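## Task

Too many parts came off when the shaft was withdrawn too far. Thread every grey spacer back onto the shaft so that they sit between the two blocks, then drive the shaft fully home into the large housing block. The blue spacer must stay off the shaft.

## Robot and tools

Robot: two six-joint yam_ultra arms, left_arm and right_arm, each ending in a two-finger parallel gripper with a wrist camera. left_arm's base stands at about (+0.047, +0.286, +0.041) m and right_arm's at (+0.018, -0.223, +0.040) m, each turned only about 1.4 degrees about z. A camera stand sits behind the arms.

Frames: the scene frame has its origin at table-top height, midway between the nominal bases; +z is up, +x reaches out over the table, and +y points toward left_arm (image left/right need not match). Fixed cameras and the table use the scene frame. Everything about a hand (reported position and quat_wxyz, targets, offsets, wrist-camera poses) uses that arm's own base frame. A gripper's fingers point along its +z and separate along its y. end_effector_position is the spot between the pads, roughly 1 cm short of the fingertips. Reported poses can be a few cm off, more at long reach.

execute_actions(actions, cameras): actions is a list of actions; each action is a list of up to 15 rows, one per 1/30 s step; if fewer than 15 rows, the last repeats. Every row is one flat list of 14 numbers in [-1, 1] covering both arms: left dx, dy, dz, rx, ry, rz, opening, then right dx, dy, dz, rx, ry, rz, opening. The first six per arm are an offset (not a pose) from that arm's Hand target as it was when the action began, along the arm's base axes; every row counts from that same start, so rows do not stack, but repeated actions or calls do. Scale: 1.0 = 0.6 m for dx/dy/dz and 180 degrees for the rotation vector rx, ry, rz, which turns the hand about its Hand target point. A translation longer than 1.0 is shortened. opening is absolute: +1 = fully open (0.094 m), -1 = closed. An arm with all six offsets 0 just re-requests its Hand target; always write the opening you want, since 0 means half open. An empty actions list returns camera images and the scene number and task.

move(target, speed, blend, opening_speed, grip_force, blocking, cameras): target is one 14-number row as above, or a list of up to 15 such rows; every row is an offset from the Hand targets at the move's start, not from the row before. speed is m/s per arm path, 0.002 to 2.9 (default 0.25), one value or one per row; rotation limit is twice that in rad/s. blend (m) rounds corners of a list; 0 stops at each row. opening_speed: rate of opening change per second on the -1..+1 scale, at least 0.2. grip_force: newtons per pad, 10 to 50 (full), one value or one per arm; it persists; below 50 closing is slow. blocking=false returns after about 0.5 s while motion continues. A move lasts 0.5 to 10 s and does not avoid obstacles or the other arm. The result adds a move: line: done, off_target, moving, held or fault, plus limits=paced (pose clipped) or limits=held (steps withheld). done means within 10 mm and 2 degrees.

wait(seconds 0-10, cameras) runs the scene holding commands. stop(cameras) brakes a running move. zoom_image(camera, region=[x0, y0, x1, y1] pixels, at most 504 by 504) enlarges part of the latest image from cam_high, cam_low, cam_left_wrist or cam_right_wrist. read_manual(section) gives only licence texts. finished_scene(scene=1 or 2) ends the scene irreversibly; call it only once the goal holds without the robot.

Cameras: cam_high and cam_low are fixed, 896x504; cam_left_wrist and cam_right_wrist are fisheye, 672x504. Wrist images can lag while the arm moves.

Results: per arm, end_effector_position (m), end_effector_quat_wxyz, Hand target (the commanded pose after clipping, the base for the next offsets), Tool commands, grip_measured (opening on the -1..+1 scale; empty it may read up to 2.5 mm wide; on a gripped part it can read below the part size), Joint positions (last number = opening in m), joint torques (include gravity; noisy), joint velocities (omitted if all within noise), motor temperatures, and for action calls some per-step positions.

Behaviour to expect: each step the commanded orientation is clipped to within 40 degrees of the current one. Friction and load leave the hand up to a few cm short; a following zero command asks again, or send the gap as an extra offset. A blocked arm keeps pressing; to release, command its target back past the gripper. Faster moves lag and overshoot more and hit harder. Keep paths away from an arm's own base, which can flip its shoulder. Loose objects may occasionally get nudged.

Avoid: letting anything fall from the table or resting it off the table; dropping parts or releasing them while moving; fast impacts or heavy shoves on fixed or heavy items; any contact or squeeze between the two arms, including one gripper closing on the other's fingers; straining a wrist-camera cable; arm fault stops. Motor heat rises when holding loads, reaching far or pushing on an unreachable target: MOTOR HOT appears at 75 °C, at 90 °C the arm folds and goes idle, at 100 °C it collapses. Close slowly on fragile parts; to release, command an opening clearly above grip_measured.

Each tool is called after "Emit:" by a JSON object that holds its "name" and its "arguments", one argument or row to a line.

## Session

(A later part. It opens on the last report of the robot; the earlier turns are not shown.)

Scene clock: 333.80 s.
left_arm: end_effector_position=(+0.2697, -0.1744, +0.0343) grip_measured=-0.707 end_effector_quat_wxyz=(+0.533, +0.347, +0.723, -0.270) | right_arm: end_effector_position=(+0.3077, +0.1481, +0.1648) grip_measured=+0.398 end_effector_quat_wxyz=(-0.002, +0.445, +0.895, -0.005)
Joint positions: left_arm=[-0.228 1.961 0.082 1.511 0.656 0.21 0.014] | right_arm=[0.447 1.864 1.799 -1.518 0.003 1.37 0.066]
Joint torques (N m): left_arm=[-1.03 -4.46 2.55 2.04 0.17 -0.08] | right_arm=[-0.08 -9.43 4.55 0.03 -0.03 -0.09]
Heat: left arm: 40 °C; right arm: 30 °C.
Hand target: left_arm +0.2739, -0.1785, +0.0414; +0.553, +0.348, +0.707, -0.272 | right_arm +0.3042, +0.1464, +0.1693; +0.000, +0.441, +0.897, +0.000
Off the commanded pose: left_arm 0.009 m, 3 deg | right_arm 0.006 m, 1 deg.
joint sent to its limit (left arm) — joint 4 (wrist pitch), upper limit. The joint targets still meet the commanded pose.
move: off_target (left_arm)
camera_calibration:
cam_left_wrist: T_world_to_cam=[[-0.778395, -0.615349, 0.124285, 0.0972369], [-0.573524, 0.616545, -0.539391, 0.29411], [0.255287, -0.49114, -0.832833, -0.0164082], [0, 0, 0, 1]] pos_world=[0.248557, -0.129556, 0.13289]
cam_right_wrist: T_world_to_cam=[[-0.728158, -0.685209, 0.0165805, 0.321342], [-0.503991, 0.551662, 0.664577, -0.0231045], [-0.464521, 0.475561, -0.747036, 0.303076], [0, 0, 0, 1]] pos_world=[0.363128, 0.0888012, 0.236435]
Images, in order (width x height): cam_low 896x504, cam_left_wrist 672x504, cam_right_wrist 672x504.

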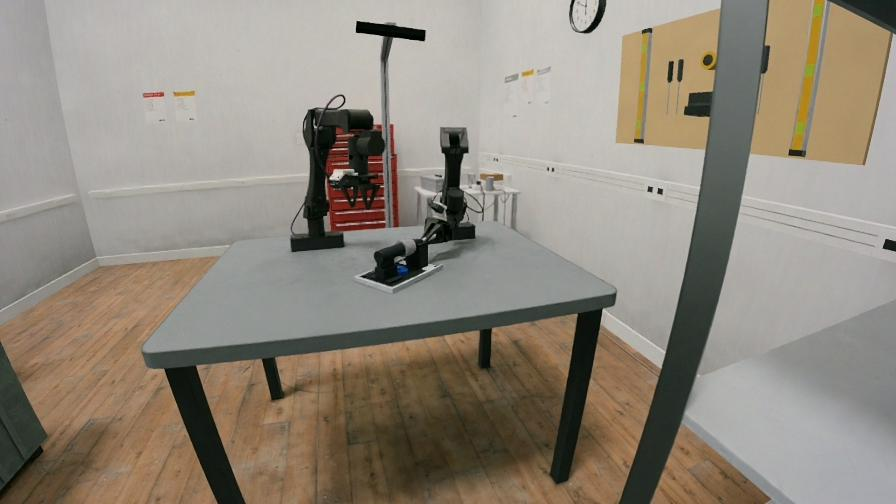

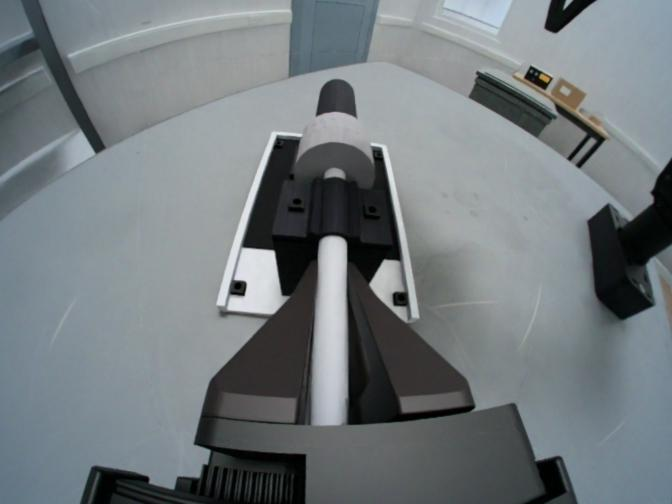

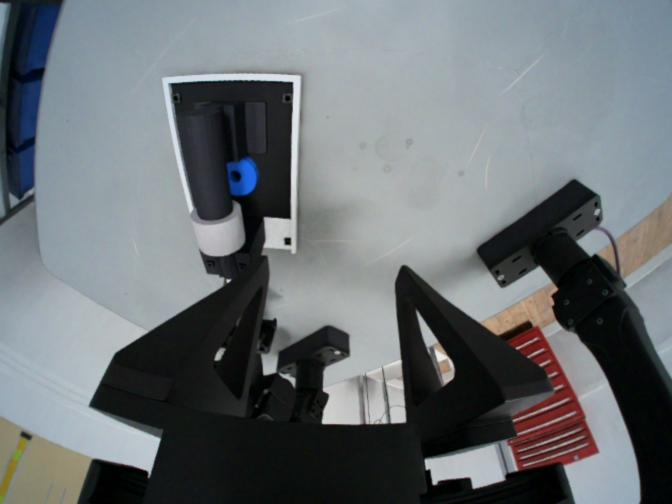

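Emit:
{"name": "move", "arguments": {
  "target": [
    [0,0,0,0,0,0,-0.4, 0,0,0,0,0,0,0.4],
    [-0.036,0.047,0,0,0,0,-0.4, 0,0,0,0,0,0,0.4],
    [-0.036,0.047,0,0,0,0,-1, 0,0,0,0,0,0,0.4]
  ],
  "speed": 0.08,
  "cameras": ["cam_left_wrist"]
}}

Emit:
{"name": "move", "arguments": {
  "target": [
    [0.036,-0.047,0,0,0,0,-1, 0,0,0,0,0,0,0.4]
  ],
  "speed": 0.06,
  "cameras": ["cam_left_wrist"]
}}

Scene clock: 337.07 s.
left_arm: end_effector_position=(+0.2498, -0.1494, +0.0280) grip_measured=-0.720 end_effector_quat_wxyz=(+0.521, +0.343, +0.731, -0.277) | right_arm: end_effector_position=(+0.3077, +0.1481, +0.1648) grip_measured=+0.398 end_effector_quat_wxyz=(-0.002, +0.445, +0.896, -0.005)
Joint positions: left_arm=[-0.088 1.96 0.004 1.51 0.788 0.277 0.013] | right_arm=[0.447 1.864 1.799 -1.518 0.003 1.369 0.066]
Joint torques (N m): left_arm=[0.42 -6.72 0.65 1.98 0.36 0.04] | right_arm=[-0.1 -9.44 4.56 0.03 -0.03 -0.11]
Heat: left arm: 40 °C; right arm: 30 °C.
Hand target: left_arm +0.2522, -0.1503, +0.0413; +0.553, +0.348, +0.707, -0.272 | right_arm +0.3042, +0.1464, +0.1693; +0.000, +0.441, +0.897, +0.000
Off the commanded pose: left_arm 0.014 m, 5 deg | right_arm 0.006 m, 1 deg.
joint sent to its limit (left arm) — joint 4 (wrist pitch), upper limit. The joint targets still meet the commanded pose.
move: off_target (left_arm); target 3's new opening was sent with left_arm's hand 0.014 m and 5 deg from that target
camera_calibration:
cam_left_wrist: T_world_to_cam=[[-0.774664, -0.614099, 0.150924, 0.0964602], [-0.590502, 0.617068, -0.520129, 0.26767], [0.226281, -0.492046, -0.840647, 0.00300168], [0, 0, 0, 1]] pos_world=[0.232105, -0.104457, 0.127188]
Images, in order (width x height): cam_left_wrist 672x504.

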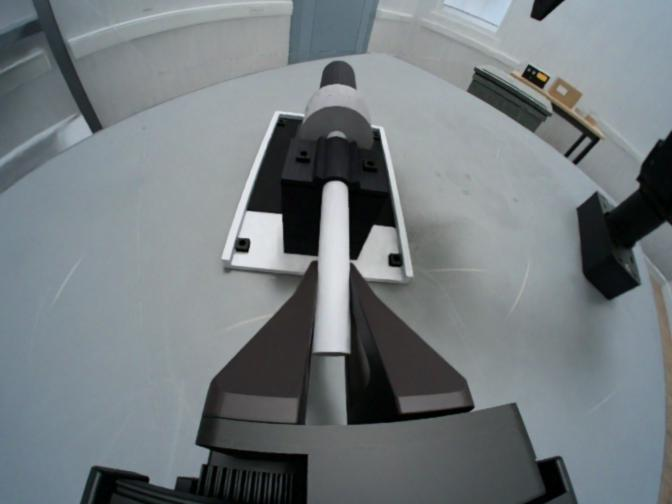

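Scene clock: 338.10 s.
left_arm: end_effector_position=(+0.2673, -0.1719, +0.0284) grip_measured=-0.717 end_effector_quat_wxyz=(+0.525, +0.344, +0.731, -0.267) | right_arm: end_effector_position=(+0.3077, +0.1481, +0.1648) grip_measured=+0.398 end_effector_quat_wxyz=(-0.002, +0.445, +0.896, -0.005)
Joint positions: left_arm=[-0.226 1.971 0.073 1.505 0.645 0.215 0.013] | right_arm=[0.447 1.864 1.799 -1.518 0.003 1.369 0.066]
Joint torques (N m): left_arm=[-1.09 -5.2 2.91 2.12 0.3 -0.14] | right_arm=[-0.09 -9.43 4.55 0.03 -0.03 -0.12]
Heat: left arm: 40 °C; right arm: 30 °C.
Hand target: left_arm +0.2737, -0.1785, +0.0414; +0.553, +0.348, +0.707, -0.272 | right_arm +0.3042, +0.1464, +0.1693; +0.000, +0.441, +0.897, +0.000
Off the commanded pose: left_arm 0.016 m, 4 deg | right_arm 0.006 m, 1 deg.
joint sent to its limit (left arm) — joint 4 (wrist pitch), upper limit. The joint targets still meet the commanded pose.
move: off_target (left_arm)
camera_calibration:
cam_left_wrist: T_world_to_cam=[[-0.770065, -0.624317, 0.131258, 0.0937033], [-0.589435, 0.617553, -0.520764, 0.291877], [0.244063, -0.47839, -0.84355, -0.0139778], [0, 0, 0, 1]] pos_world=[0.247612, -0.128436, 0.127909]
Images, in order (width x height): cam_left_wrist 672x504.

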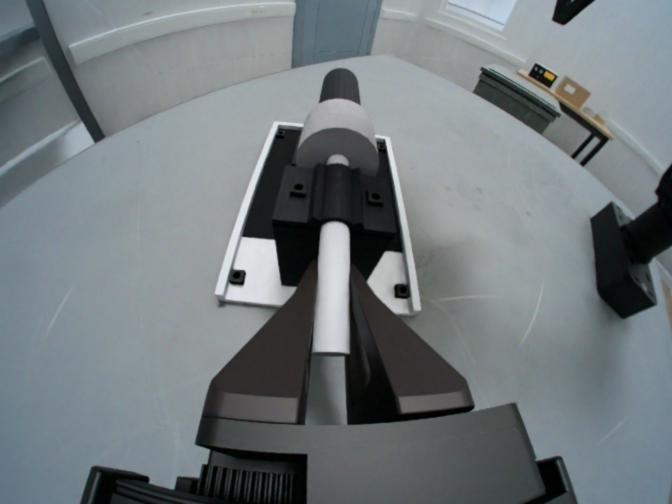

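Emit:
{"name": "move", "arguments": {
  "target": [
    [0,0,0,0,0,0,-0.3, 0,0,0,0,0,0,0.4],
    [0,0,0.1,0,0,0,-0.3, 0,0,0,0,0,0,0.4],
    [-0.0595,0.0773,0.1,0,0,0,-1, 0,0,0,0,0,0,0.4],
    [-0.0595,0.0773,-0.005,0,0,0,-1, 0,0,0,0,0,0,0.4]
  ],
  "speed": 0.12,
  "cameras": ["cam_left_wrist","cam_low"]
}}

Emit:
{"name": "zoom_image", "arguments": {
  "camera": "cam_low",
  "region": [390, 190, 490, 270]
}}

Scene clock: 344.83 s.
left_arm: end_effector_position=(+0.2417, -0.1316, +0.0385) grip_measured=-0.985 end_effector_quat_wxyz=(+0.530, +0.371, +0.709, -0.281) | right_arm: end_effector_position=(+0.3077, +0.1481, +0.1648) grip_measured=+0.398 end_effector_quat_wxyz=(-0.002, +0.445, +0.896, -0.005)
Joint positions: left_arm=[0.071 1.787 0.003 1.259 0.976 0.44 0.001] | right_arm=[0.447 1.864 1.799 -1.518 0.003 1.369 0.066]
Joint torques (N m): left_arm=[0.49 -3.26 1.31 1.55 0.47 -0.02] | right_arm=[-0.09 -9.43 4.53 0.03 -0.03 -0.11]
Heat: left arm: 39 °C; right arm: 30 °C.
Hand target: left_arm +0.2381, -0.1321, +0.0383; +0.553, +0.348, +0.707, -0.272 | right_arm +0.3042, +0.1464, +0.1693; +0.000, +0.441, +0.897, +0.000
Off the commanded pose: left_arm 0.004 m, 4 deg | right_arm 0.006 m, 1 deg.
joint sent to its limit (left arm) — joint 3 (elbow), lower limit, where the elbow is as bent as it goes. The joint targets are off in orientation, not in position.
move: off_target (left_arm)
camera_calibration:
cam_left_wrist: T_world_to_cam=[[-0.81386, -0.570603, 0.109747, 0.116325], [-0.529467, 0.650442, -0.5446, 0.247885], [0.239366, -0.501336, -0.831484, 0.0177603], [0, 0, 0, 1]] pos_world=[0.221668, -0.0859552, 0.136999]
Images, in order (width x height): cam_low 896x504, cam_left_wrist 672x504.

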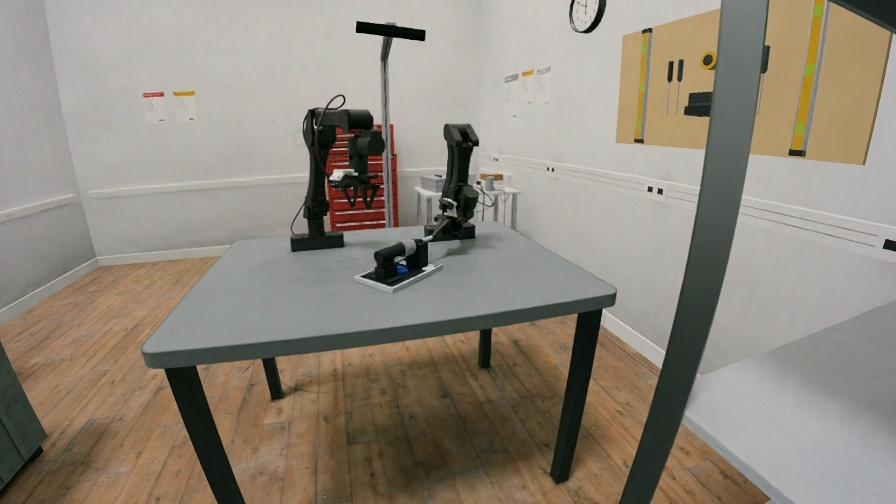

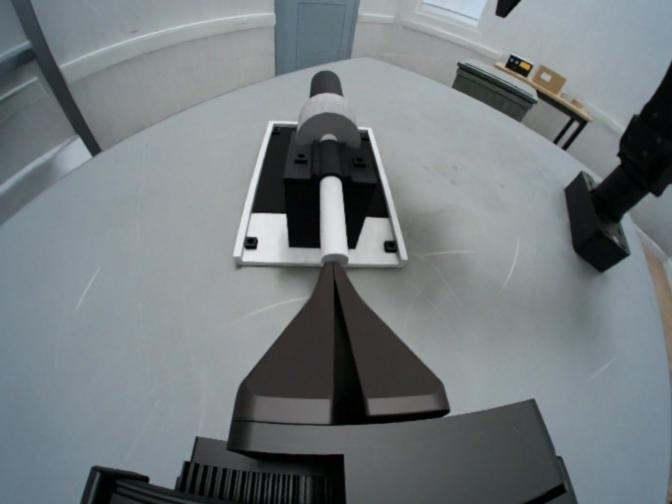

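Scaled by 5.040 from the camera's 896x504 image, which has a finer 1280x720 frame.

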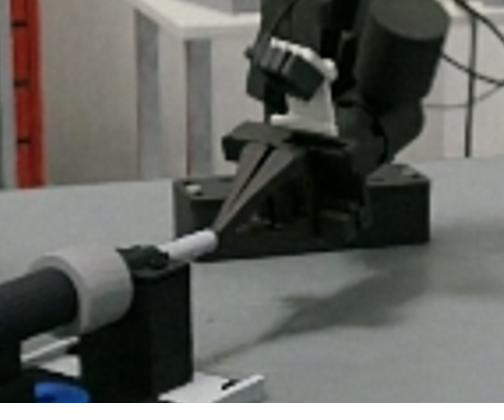

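Emit:
{"name": "move", "arguments": {
  "target": [
    [0.02,-0.026,0,0,0,0,-1, 0,0,0,0,0,0,0.4]
  ],
  "speed": 0.06,
  "cameras": ["cam_left_wrist"]
}}

Emit:
{"name": "zoom_image", "arguments": {
  "camera": "cam_left_wrist",
  "region": [250, 60, 420, 300]
}}

Scene clock: 346.47 s.
left_arm: end_effector_position=(+0.2445, -0.1421, +0.0347) grip_measured=-0.985 end_effector_quat_wxyz=(+0.526, +0.348, +0.717, -0.295) | right_arm: end_effector_position=(+0.3077, +0.1481, +0.1648) grip_measured=+0.398 end_effector_quat_wxyz=(-0.002, +0.445, +0.896, -0.005)
Joint positions: left_arm=[-0.004 1.942 -0.002 1.488 0.908 0.309 0.001] | right_arm=[0.447 1.864 1.799 -1.518 0.003 1.369 0.066]
Joint torques (N m): left_arm=[-5.26 -3.64 0.92 2.17 -0.57 -0.1] | right_arm=[-0.1 -9.44 4.56 0.03 -0.03 -0.12]
Heat: left arm: 39 °C; right arm: 30 °C.
Hand target: left_arm +0.2501, -0.1477, +0.0383; +0.553, +0.348, +0.707, -0.272 | right_arm +0.3042, +0.1464, +0.1693; +0.000, +0.441, +0.897, +0.000
Off the commanded pose: left_arm 0.009 m, 4 deg | right_arm 0.006 m, 1 deg.
joint sent to its limit (left arm) — joint 3 (elbow), lower limit, where the elbow is as bent as it goes; joint 4 (wrist pitch), upper limit. The joint targets still meet the commanded pose.
move: off_target (left_arm)
camera_calibration:
cam_left_wrist: T_world_to_cam=[[-0.796693, -0.582663, 0.160574, 0.105322], [-0.562833, 0.618448, -0.548399, 0.25798], [0.220226, -0.527282, -0.820655, 0.00922911], [0, 0, 0, 1]] pos_world=[0.227077, -0.0933134, 0.132138]
Images, in order (width x height): cam_left_wrist 672x504.

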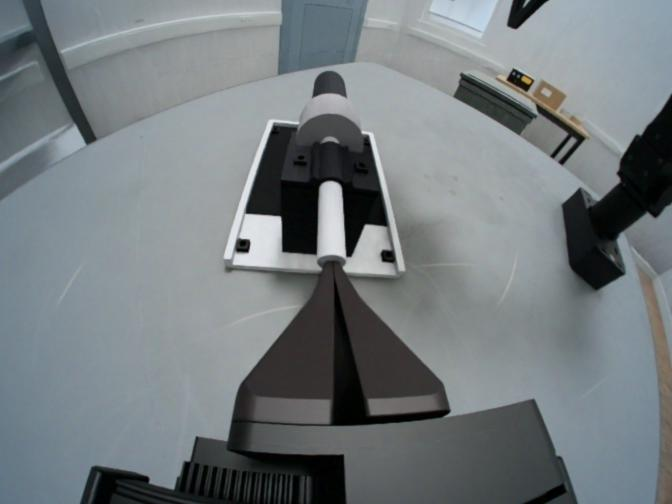

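Scaled by 2.100 from the camera's 672x504 image, which has a finer 960x720 frame.

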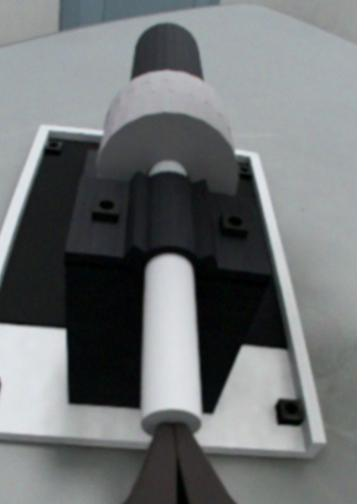

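Emit:
{"name": "move", "arguments": {
  "target": [
    [0.006,-0.008,0,0,0,0,-1, 0,0,0,0,0,0,0.4]
  ],
  "speed": 0.03
}}

Scene clock: 347.70 s.
left_arm: end_effector_position=(+0.2445, -0.1422, +0.0347) grip_measured=-0.986 end_effector_quat_wxyz=(+0.524, +0.342, +0.720, -0.300) | right_arm: end_effector_position=(+0.3077, +0.1481, +0.1648) grip_measured=+0.398 end_effector_quat_wxyz=(-0.002, +0.445, +0.896, -0.005)
Joint positions: left_arm=[-0.005 1.942 -0.002 1.488 0.907 0.292 0.001] | right_arm=[0.447 1.864 1.799 -1.518 0.003 1.369 0.066]
Joint torques (N m): left_arm=[-8.14 -3.84 1.85 2.17 -0.85 -0.11] | right_arm=[-0.1 -9.44 4.56 0.03 -0.03 -0.11]
Heat: left arm: 39 °C; right arm: 30 °C.
Hand target: left_arm +0.2537, -0.1525, +0.0383; +0.553, +0.348, +0.707, -0.272 | right_arm +0.3042, +0.1464, +0.1693; +0.000, +0.441, +0.897, +0.000
Off the commanded pose: left_arm 0.014 m, 5 deg | right_arm 0.006 m, 1 deg.
joint sent to its limit (left arm) — joint 4 (wrist pitch), upper limit. The joint targets still meet the commanded pose.
move: off_target (left_arm)

Emit:
{"name": "move", "arguments": {
  "target": [
    [-0.03,0.04,0,0,0,0,-1, 0,0,0,0,0,0,0.4],
    [-0.03,0.08,0.15,0,0,0,-1, -0.08,-0.12,0,0,0,0,0.4]
  ],
  "speed": 0.12,
  "cameras": ["cam_left_wrist","cam_right_wrist","cam_low","cam_high"]
}}

Emit:
{"name": "zoom_image", "arguments": {
  "camera": "cam_high",
  "region": [380, 160, 530, 320]
}}

Scene clock: 351.30 s.
left_arm: end_effector_position=(+0.2331, -0.1038, +0.1195) grip_measured=-0.986 end_effector_quat_wxyz=(+0.548, +0.340, +0.713, -0.275) | right_arm: end_effector_position=(+0.2582, +0.0757, +0.1687) grip_measured=+0.398 end_effector_quat_wxyz=(-0.003, +0.444, +0.896, -0.004)
Joint positions: left_arm=[0.257 0.857 0.141 0.139 1.099 0.506 0.001] | right_arm=[0.283 1.58 1.485 -1.487 0.002 1.203 0.066]
Joint torques (N m): left_arm=[-0.72 -1.28 8.38 1.11 0.38 0.02] | right_arm=[-0.35 -6.68 4.49 0.1 -0.03 -0.12]
Heat: left arm: 39 °C; right arm: 30 °C.
Hand target: left_arm +0.2357, -0.1045, +0.1284; +0.553, +0.348, +0.707, -0.271 | right_arm +0.2561, +0.0745, +0.1694; +0.000, +0.441, +0.897, +0.000
Off the commanded pose: left_arm 0.009 m, 1 deg | right_arm 0.003 m, 1 deg.
move: done
camera_calibration:
cam_left_wrist: T_world_to_cam=[[-0.776751, -0.617587, 0.123471, 0.101148], [-0.564435, 0.595642, -0.57151, 0.27502], [0.279413, -0.513612, -0.811253, 0.0880846], [0, 0, 0, 1]] pos_world=[0.209185, -0.0561043, 0.216147]
cam_right_wrist: T_world_to_cam=[[-0.726109, -0.687413, 0.0151084, 0.235517], [-0.505552, 0.548646, 0.665886, -0.0102533], [-0.466028, 0.475868, -0.745901, 0.317564], [0, 0, 0, 1]] pos_world=[0.313821, 0.0164042, 0.240141]

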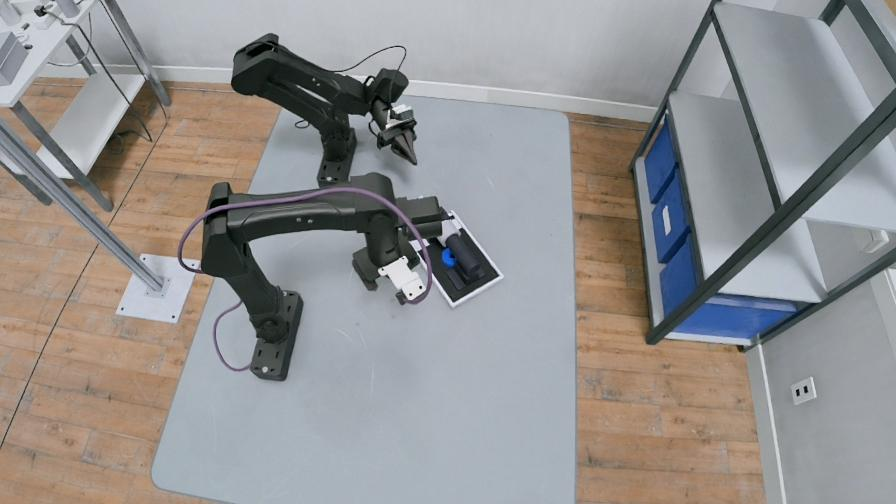

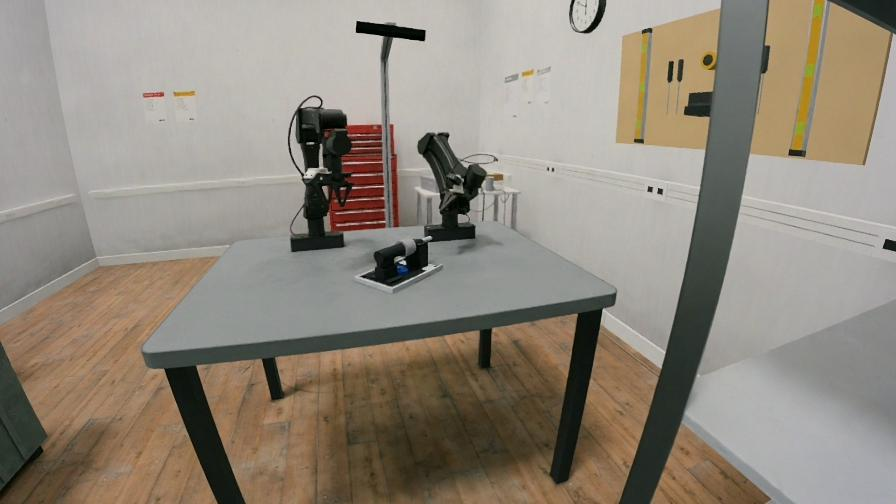

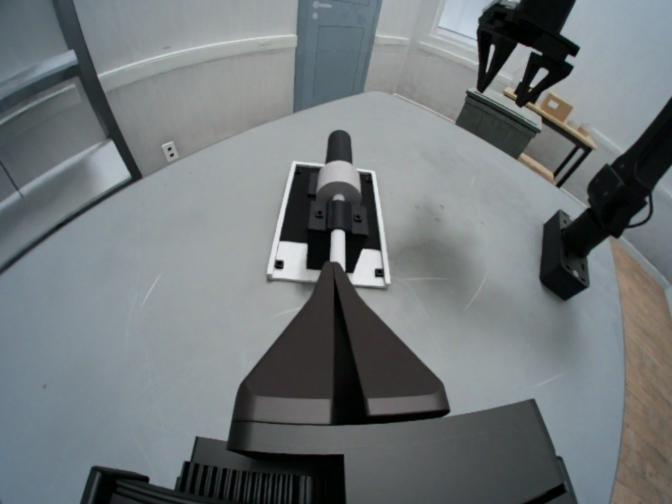

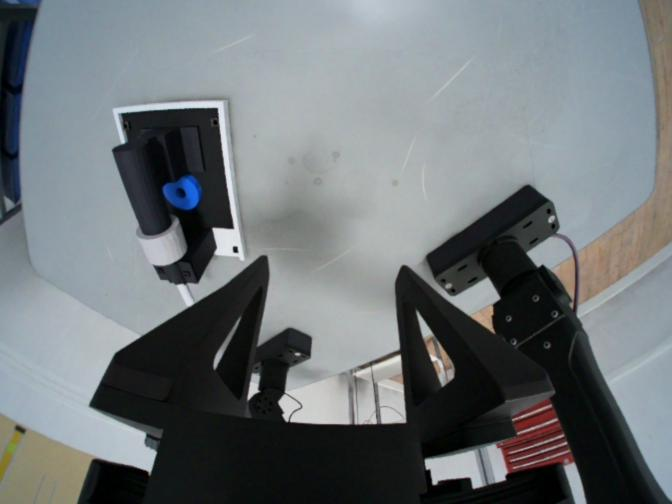

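Scaled by 3.150 from the camera's 896x504 image, which has a finer 1280x720 frame.

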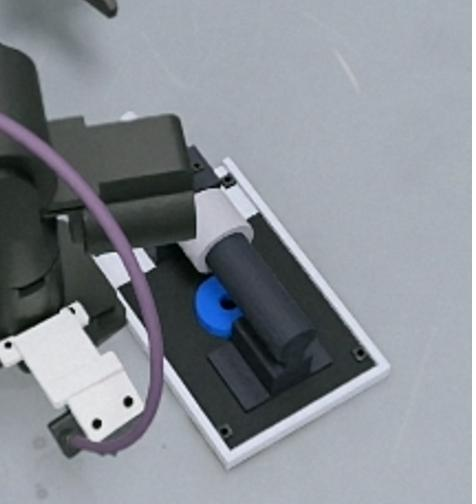

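Emit:
{"name": "finished_scene", "arguments": {
  "scene": 2
}}

The scene is finished: the task was done.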